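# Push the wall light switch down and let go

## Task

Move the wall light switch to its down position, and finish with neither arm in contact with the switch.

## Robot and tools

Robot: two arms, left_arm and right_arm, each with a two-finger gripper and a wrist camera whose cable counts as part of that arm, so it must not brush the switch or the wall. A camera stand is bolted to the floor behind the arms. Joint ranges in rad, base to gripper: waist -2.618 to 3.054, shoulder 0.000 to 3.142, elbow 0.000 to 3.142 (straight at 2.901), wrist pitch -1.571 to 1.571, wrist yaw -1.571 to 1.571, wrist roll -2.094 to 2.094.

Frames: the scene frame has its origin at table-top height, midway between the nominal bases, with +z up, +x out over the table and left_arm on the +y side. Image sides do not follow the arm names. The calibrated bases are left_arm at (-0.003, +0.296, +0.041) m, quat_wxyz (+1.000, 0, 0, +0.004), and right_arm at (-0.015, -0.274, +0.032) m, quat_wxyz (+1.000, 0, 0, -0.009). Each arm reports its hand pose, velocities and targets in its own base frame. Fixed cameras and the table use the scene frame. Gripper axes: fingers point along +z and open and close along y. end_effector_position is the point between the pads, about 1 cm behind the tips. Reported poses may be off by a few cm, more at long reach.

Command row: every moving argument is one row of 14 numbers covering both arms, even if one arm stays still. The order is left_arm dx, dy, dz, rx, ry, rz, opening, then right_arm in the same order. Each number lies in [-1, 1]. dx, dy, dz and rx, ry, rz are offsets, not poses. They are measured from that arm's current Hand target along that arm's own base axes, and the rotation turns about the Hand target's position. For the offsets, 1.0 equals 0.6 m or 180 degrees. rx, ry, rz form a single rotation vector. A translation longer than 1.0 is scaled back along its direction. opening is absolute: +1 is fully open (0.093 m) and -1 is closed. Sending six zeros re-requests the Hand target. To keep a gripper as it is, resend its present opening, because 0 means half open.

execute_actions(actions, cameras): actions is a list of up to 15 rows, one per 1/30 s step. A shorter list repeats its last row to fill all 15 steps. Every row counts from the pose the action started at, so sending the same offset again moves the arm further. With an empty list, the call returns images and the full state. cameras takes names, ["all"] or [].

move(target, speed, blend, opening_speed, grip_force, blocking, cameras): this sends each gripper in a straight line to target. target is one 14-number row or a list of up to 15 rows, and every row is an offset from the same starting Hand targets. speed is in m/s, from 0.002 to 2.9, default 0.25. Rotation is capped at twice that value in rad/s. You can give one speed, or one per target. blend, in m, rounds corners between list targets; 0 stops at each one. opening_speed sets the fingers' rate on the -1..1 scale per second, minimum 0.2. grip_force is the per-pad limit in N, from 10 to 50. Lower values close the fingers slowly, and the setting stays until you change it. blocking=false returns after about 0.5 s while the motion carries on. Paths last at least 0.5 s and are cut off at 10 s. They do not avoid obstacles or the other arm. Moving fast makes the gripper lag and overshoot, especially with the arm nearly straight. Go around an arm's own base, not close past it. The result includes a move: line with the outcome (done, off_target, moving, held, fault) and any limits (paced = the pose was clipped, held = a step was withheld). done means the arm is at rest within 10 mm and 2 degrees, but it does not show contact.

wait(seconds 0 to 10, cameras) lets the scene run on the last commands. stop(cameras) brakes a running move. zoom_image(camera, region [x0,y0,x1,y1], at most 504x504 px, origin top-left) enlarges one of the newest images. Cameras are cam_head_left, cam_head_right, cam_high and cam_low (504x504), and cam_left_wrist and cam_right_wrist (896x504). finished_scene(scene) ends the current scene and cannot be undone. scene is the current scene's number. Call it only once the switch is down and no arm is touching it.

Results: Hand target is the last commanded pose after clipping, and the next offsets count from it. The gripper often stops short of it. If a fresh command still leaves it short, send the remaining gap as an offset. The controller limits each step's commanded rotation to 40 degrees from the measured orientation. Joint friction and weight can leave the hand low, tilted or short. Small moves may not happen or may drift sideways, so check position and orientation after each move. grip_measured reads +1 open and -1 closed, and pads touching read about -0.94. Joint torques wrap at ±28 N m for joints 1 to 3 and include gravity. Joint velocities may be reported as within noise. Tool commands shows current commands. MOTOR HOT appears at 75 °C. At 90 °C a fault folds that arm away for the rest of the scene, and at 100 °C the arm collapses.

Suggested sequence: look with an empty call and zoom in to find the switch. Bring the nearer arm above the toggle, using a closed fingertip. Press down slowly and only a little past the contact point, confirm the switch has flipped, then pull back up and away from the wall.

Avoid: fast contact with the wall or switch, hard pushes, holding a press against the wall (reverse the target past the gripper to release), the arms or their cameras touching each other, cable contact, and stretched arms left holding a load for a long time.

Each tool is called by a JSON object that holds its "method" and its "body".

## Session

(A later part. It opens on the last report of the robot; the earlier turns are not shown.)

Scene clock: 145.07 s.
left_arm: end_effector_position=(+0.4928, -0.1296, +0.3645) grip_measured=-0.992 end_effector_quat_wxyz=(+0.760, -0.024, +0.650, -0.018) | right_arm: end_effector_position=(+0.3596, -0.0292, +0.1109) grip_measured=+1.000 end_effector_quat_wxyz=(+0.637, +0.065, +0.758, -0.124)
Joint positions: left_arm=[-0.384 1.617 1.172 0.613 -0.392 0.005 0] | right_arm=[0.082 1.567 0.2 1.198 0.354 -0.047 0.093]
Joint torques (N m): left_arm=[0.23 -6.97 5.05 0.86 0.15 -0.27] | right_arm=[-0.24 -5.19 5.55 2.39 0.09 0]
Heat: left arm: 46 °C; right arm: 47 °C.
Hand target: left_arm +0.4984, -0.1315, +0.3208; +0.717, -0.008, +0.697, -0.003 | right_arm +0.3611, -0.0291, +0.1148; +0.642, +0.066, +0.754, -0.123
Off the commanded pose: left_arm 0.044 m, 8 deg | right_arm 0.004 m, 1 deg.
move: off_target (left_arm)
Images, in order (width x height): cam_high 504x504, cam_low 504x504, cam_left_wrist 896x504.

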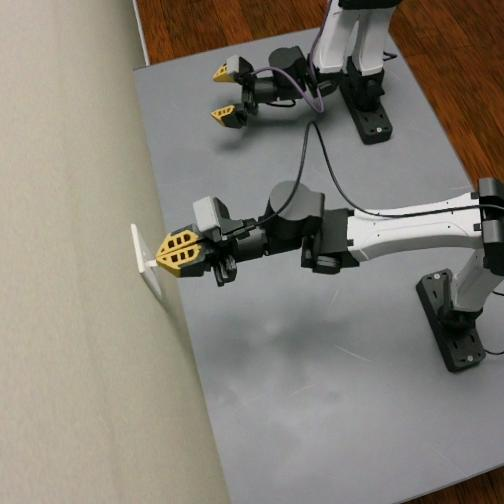

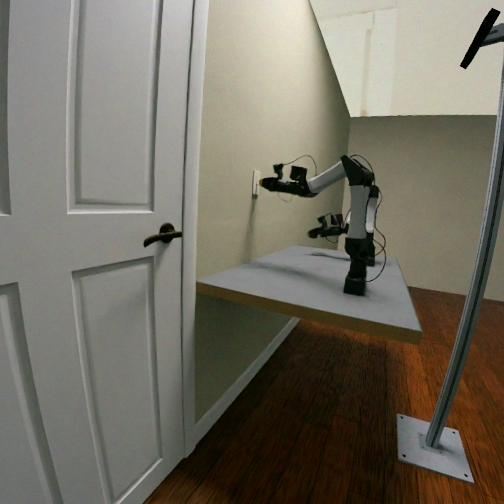

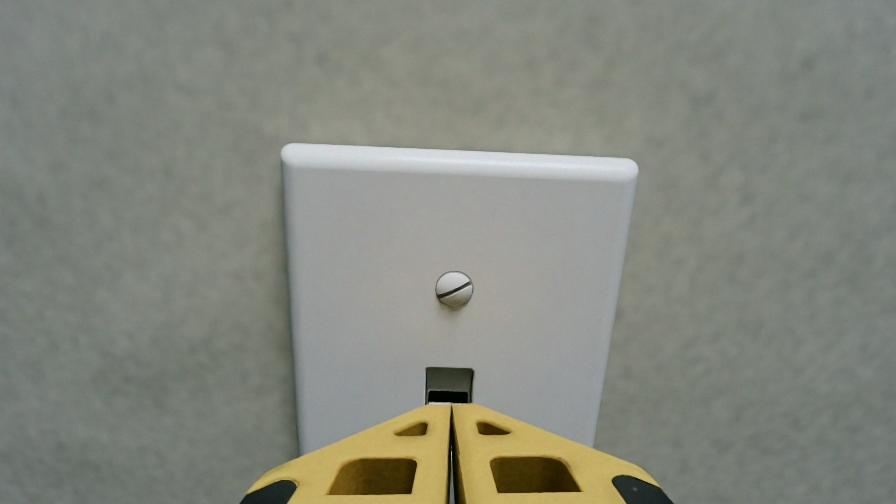

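{"method": "move", "body": {"target": [[-0.06, 0, 0.07, 0, 0, 0, -1, 0,0,0,0,0,0,1],[-0.06, 0, 0.15, 0, 0.1, 0, -1, 0,0,0,0,0,0,1]], "cameras": ["cam_low","cam_left_wrist","cam_high"], "speed": 0.15}}

{"method": "zoom_image", "body": {"camera": "cam_low", "region": [230, 140, 330, 240]}}

{"method": "zoom_image", "body": {"camera": "cam_high", "region": [100, 180, 250, 330]}}

Scene clock: 154.77 s.
left_arm: end_effector_position=(+0.4607, -0.1314, +0.3942) grip_measured=-0.992 end_effector_quat_wxyz=(+0.585, +0.001, +0.811, +0.011) | right_arm: end_effector_position=(+0.3596, -0.0292, +0.1109) grip_measured=+1.000 end_effector_quat_wxyz=(+0.637, +0.065, +0.758, -0.124)
Joint positions: left_arm=[-0.419 1.596 1.744 -0.5 -0.413 -0.126 0] | right_arm=[0.082 1.567 0.2 1.198 0.354 -0.047 0.093]
Joint torques (N m): left_arm=[0.42 -7.53 12 1.88 0.07 -0.29] | right_arm=[-0.28 -5.18 5.57 2.39 0.09 -0.01]
Heat: left arm: 45 °C; right arm: 47 °C.
Hand target: left_arm +0.4624, -0.1314, +0.4107; +0.599, -0.009, +0.801, -0.002 | right_arm +0.3611, -0.0291, +0.1148; +0.642, +0.066, +0.754, -0.123
Off the commanded pose: left_arm 0.017 m, 3 deg | right_arm 0.004 m, 1 deg.
move: off_target (left_arm)
Images, in order (width x height): cam_high 504x504, cam_low 504x504, cam_left_wrist 896x504.

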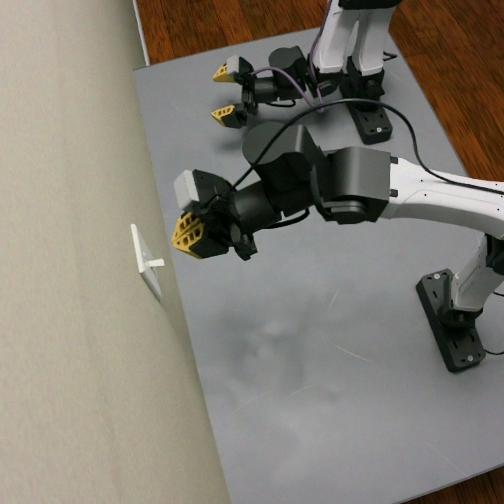

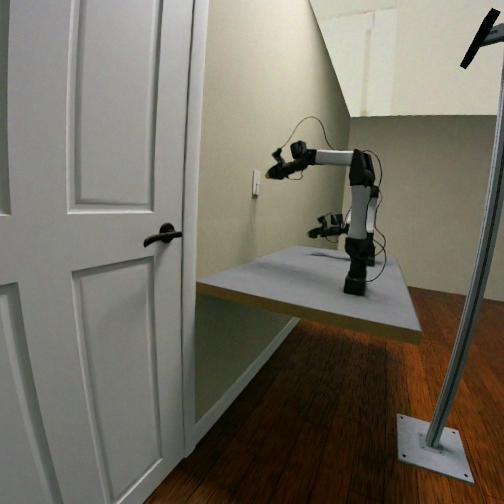

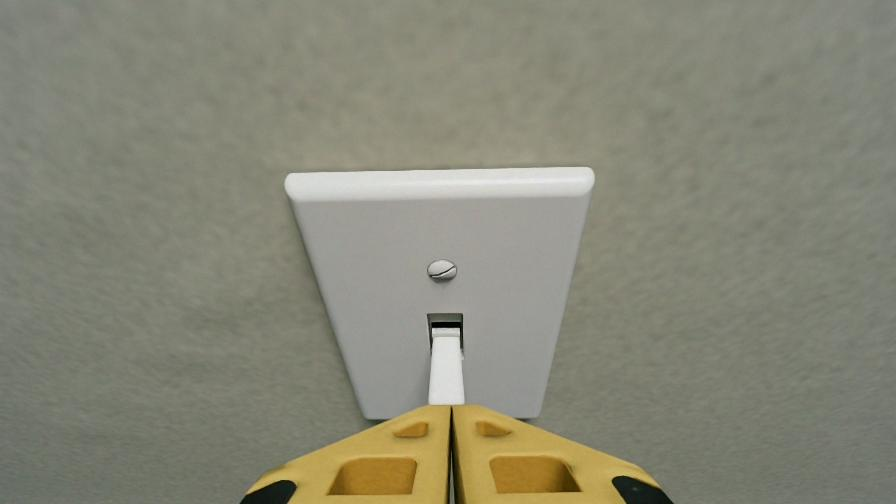

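Scaled by 5.040 from the camera's 504x504 image, which has a finer 720x720 frame.

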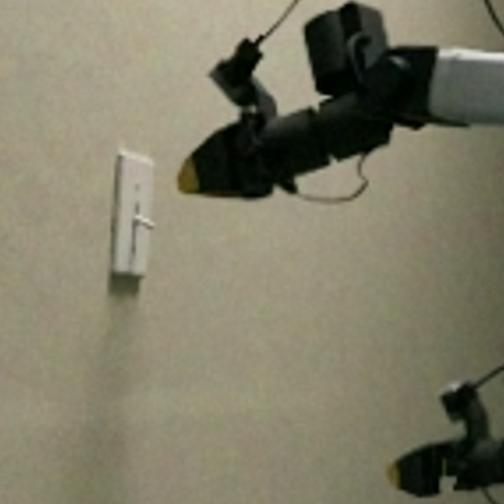

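Scaled by 3.360 from the camera's 504x504 image, which has a finer 720x720 frame.

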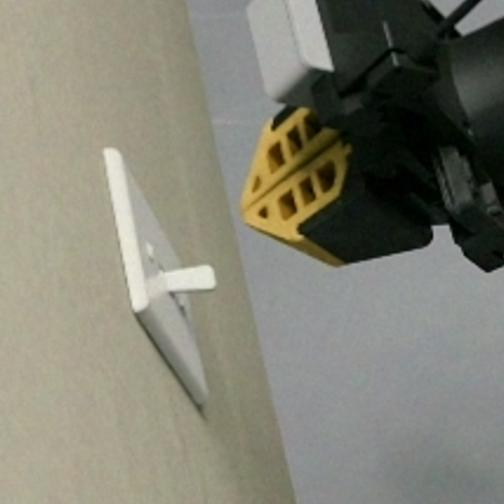

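{"method": "move", "body": {"target": [[0.068, 0, 0, 0, 0, 0, -1, 0,0,0,0,0,0,1],[0.068, 0, -0.12, 0, 0.02, 0, -1, 0,0,0,0,0,0,1]], "cameras": ["cam_low","cam_left_wrist","cam_high"], "speed": 0.1}}

{"method": "zoom_image", "body": {"camera": "cam_low", "region": [230, 140, 330, 240]}}

{"method": "zoom_image", "body": {"camera": "cam_high", "region": [100, 180, 250, 330]}}

Scene clock: 172.90 s.
left_arm: end_effector_position=(+0.5013, -0.1340, +0.3682) grip_measured=-0.992 end_effector_quat_wxyz=(+0.604, -0.011, +0.797, -0.007) | right_arm: end_effector_position=(+0.3596, -0.0292, +0.1109) grip_measured=+1.000 end_effector_quat_wxyz=(+0.637, +0.065, +0.758, -0.124)
Joint positions: left_arm=[-0.377 1.68 1.678 -0.292 -0.364 -0.132 0] | right_arm=[0.082 1.567 0.2 1.198 0.354 -0.047 0.093]
Joint torques (N m): left_arm=[1.14 -7.66 5.45 1.5 0.14 -0.32] | right_arm=[-0.24 -5.2 5.55 2.4 0.08 -0.01]
Heat: left arm: 47 °C; right arm: 47 °C.
Hand target: left_arm +0.5032, -0.1313, +0.3388; +0.574, -0.009, +0.819, -0.001 | right_arm +0.3611, -0.0291, +0.1148; +0.642, +0.066, +0.754, -0.123
Off the commanded pose: left_arm 0.030 m, 4 deg | right_arm 0.004 m, 1 deg.
move: off_target (left_arm)
Images, in order (width x height): cam_high 504x504, cam_low 504x504, cam_left_wrist 896x504.

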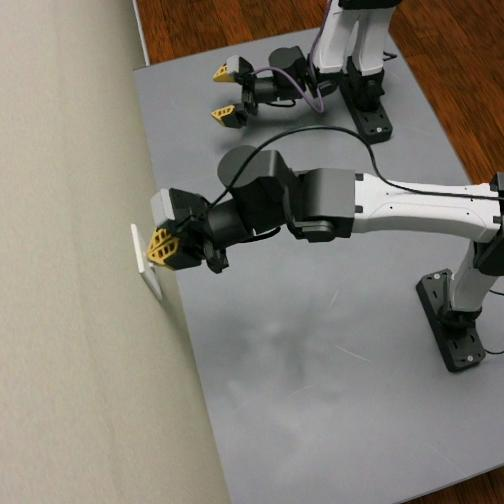

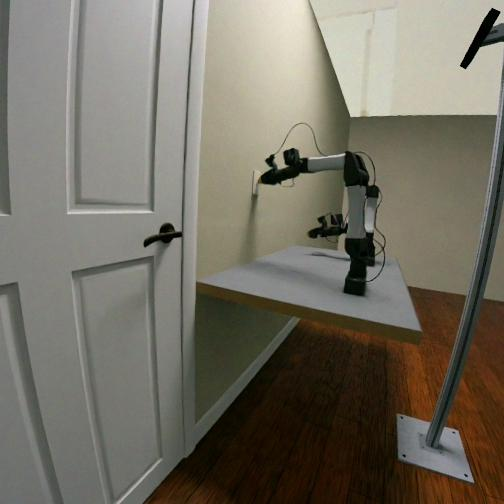

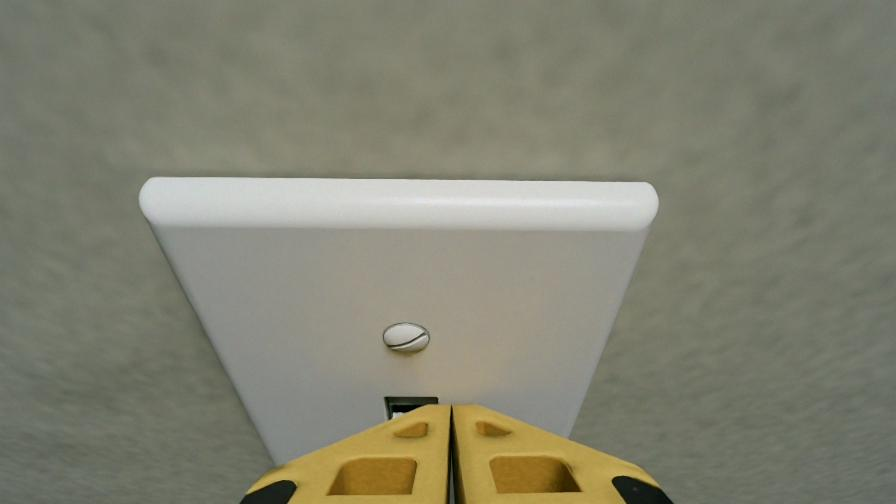

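Scaled by 5.040 from the camera's 504x504 image, which has a finer 720x720 frame.

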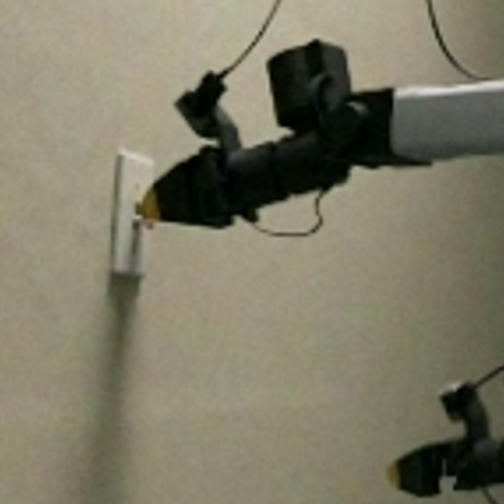

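Scaled by 3.360 from the camera's 504x504 image, which has a finer 720x720 frame.

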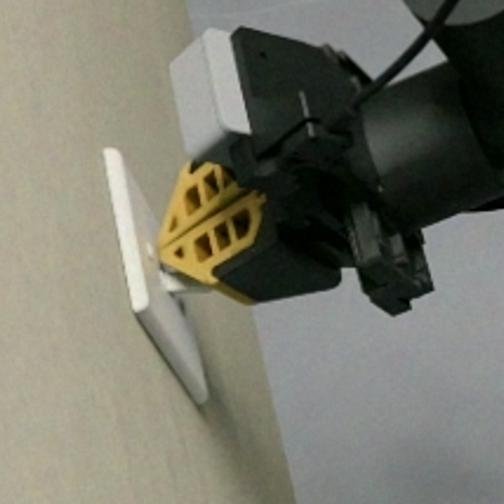

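{"method": "move", "body": {"target": [[0, 0.01, 0.08, 0, 0, 0, -1, 0,0,0,0,0,0,1],[0, 0.012, -0.06, 0, 0, 0, -1, 0,0,0,0,0,0,1]], "cameras": ["cam_low","cam_left_wrist","cam_high"], "speed": 0.1}}

{"method": "zoom_image", "body": {"camera": "cam_low", "region": [230, 140, 330, 240]}}

{"method": "zoom_image", "body": {"camera": "cam_high", "region": [100, 180, 250, 330]}}

Scene clock: 182.07 s.
left_arm: end_effector_position=(+0.5006, -0.1248, +0.3665) grip_measured=-0.992 end_effector_quat_wxyz=(+0.642, -0.025, +0.766, -0.024) | right_arm: end_effector_position=(+0.3596, -0.0292, +0.1109) grip_measured=+1.000 end_effector_quat_wxyz=(+0.637, +0.065, +0.758, -0.124)
Joint positions: left_arm=[-0.355 1.625 1.514 -0.076 -0.344 -0.133 0] | right_arm=[0.082 1.567 0.2 1.198 0.354 -0.047 0.093]
Joint torques (N m): left_arm=[0.54 -5.01 4.38 0.79 0.14 -0.23] | right_arm=[-0.27 -5.19 5.57 2.38 0.09 -0.01]
Heat: left arm: 46 °C; right arm: 48 °C.
Hand target: left_arm +0.5032, -0.1242, +0.3027; +0.573, -0.009, +0.819, -0.001 | right_arm +0.3611, -0.0291, +0.1148; +0.642, +0.066, +0.754, -0.123
Off the commanded pose: left_arm 0.064 m, 10 deg | right_arm 0.004 m, 1 deg.
move: off_target (left_arm)
Images, in order (width x height): cam_high 504x504, cam_low 504x504, cam_left_wrist 896x504.

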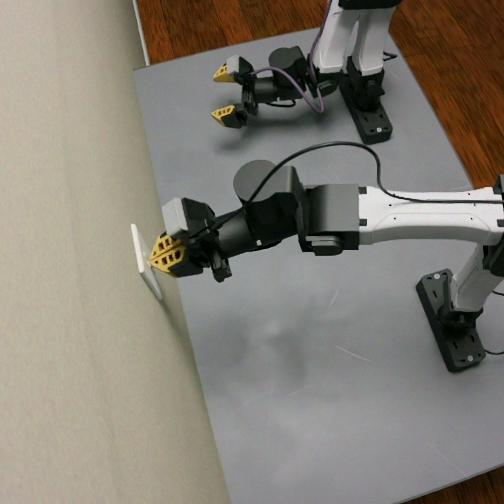

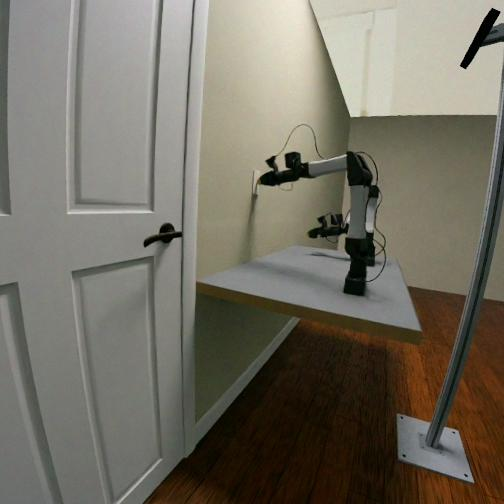

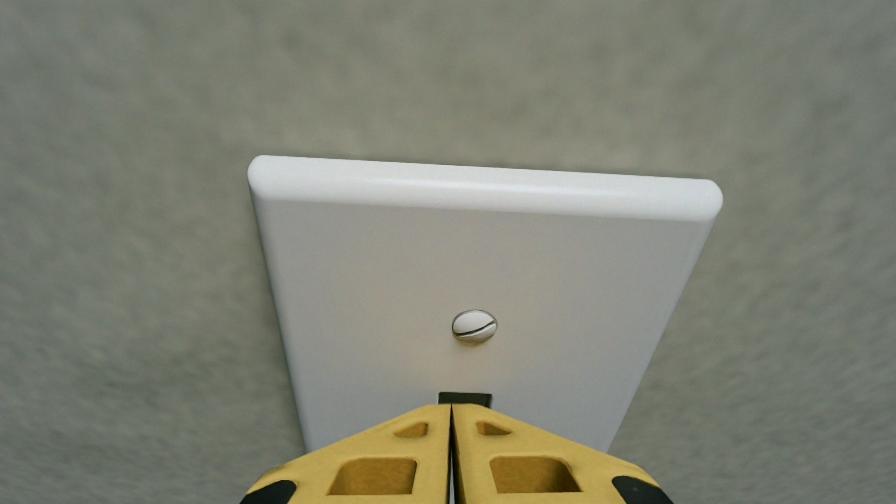

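Scaled by 5.040 from the camera's 504x504 image, which has a finer 720x720 frame.

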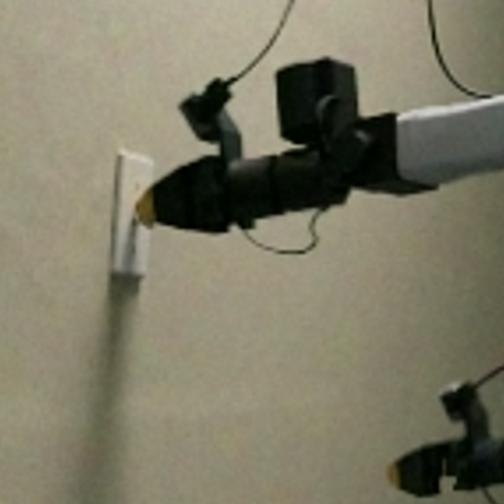

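Scaled by 3.360 from the camera's 504x504 image, which has a finer 720x720 frame.

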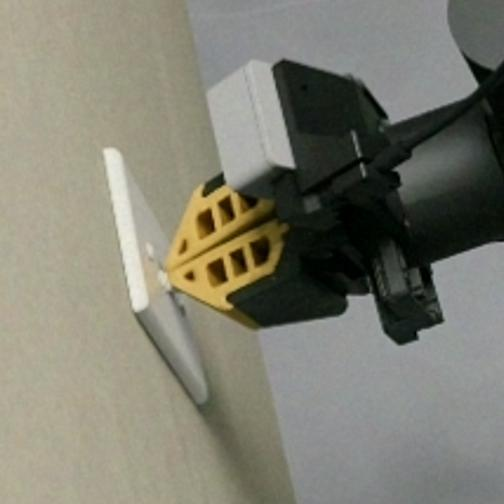

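{"method": "move", "body": {"target": [[-0.01, 0, 0.14, 0, 0, 0, -1, 0,0,0,0,0,0,1],[-0.08, 0, 0.17, 0, 0, 0, -1, 0,0,0,0,0,0,1]], "cameras": ["cam_low","cam_left_wrist","cam_high"], "speed": 0.15}}

{"method": "zoom_image", "body": {"camera": "cam_low", "region": [230, 140, 280, 220]}}

{"method": "zoom_image", "body": {"camera": "cam_high", "region": [120, 210, 200, 310]}}

{"method": "zoom_image", "body": {"camera": "cam_left_wrist", "region": [300, 100, 600, 500]}}

Scene clock: 193.57 s.
left_arm: end_effector_position=(+0.4604, -0.1268, +0.3965) grip_measured=-0.992 end_effector_quat_wxyz=(+0.565, +0.001, +0.825, +0.001) | right_arm: end_effector_position=(+0.3596, -0.0292, +0.1109) grip_measured=+1.000 end_effector_quat_wxyz=(+0.637, +0.065, +0.758, -0.124)
Joint positions: left_arm=[-0.396 1.621 1.827 -0.605 -0.368 -0.146 0] | right_arm=[0.082 1.567 0.2 1.198 0.354 -0.047 0.093]
Joint torques (N m): left_arm=[-0.21 -10.13 7.46 1.83 -0.19 -0.28] | right_arm=[-0.24 -5.19 5.57 2.39 0.08 -0.01]
Motor temperatures (°C): left_arm=[25 40 44 39 24 26 23] | right_arm=[26 34 33 48 23 26 27]
Heat: left arm: 44 °C; right arm: 48 °C.
Hand target: left_arm +0.4552, -0.1241, +0.4049; +0.574, -0.009, +0.819, -0.002 | right_arm +0.3611, -0.0291, +0.1148; +0.642, +0.066, +0.754, -0.123
Off the commanded pose: left_arm 0.010 m, 2 deg | right_arm 0.004 m, 1 deg.
move: done
Images, in order (width x height): cam_high 504x504, cam_low 504x504, cam_left_wrist 896x504.

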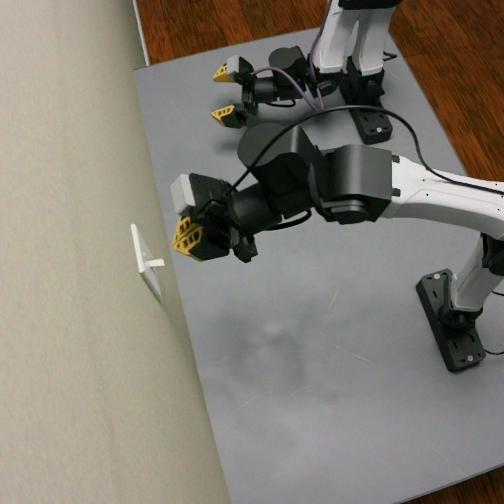

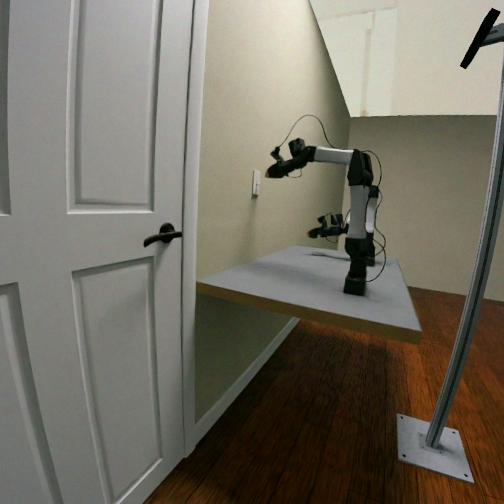

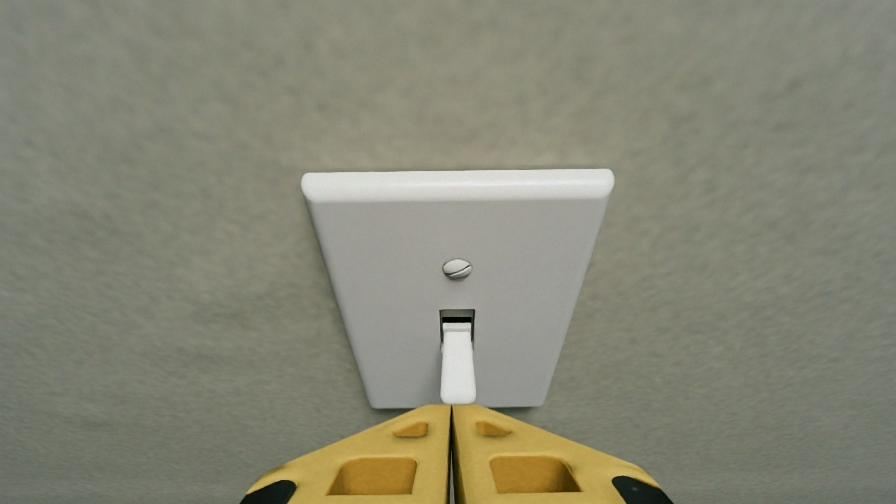

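Scaled by 6.300 from the camera's 504x504 image, which has a finer 720x720 frame.

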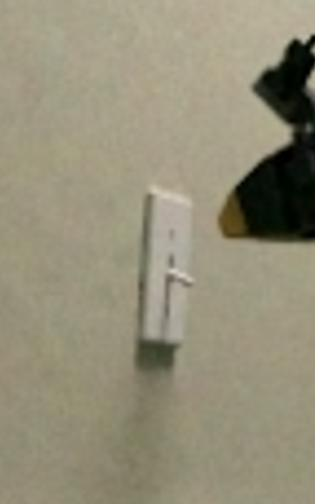

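Scaled by 5.040 from the camera's 504x504 image, which has a finer 720x720 frame.

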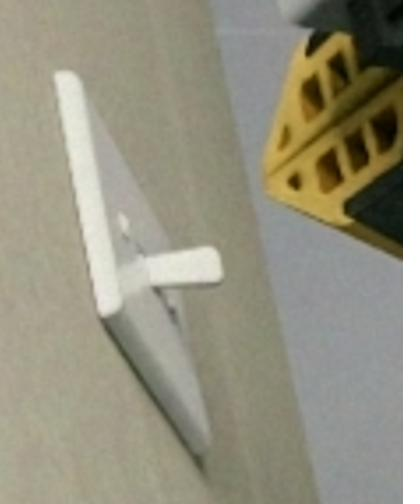

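Scaled by 1.260 from the camera's 896x504 image, which has a finer 1280x720 frame.

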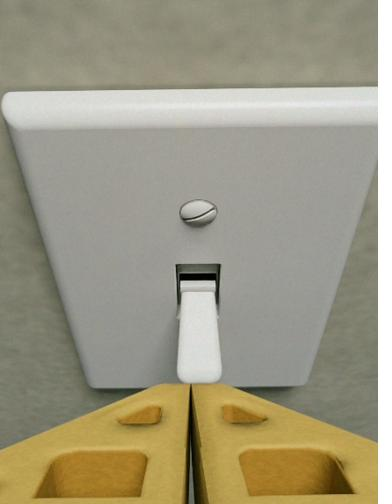

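{"method": "finished_scene", "body": {"scene": 1}}

The scene is finished: the task was done.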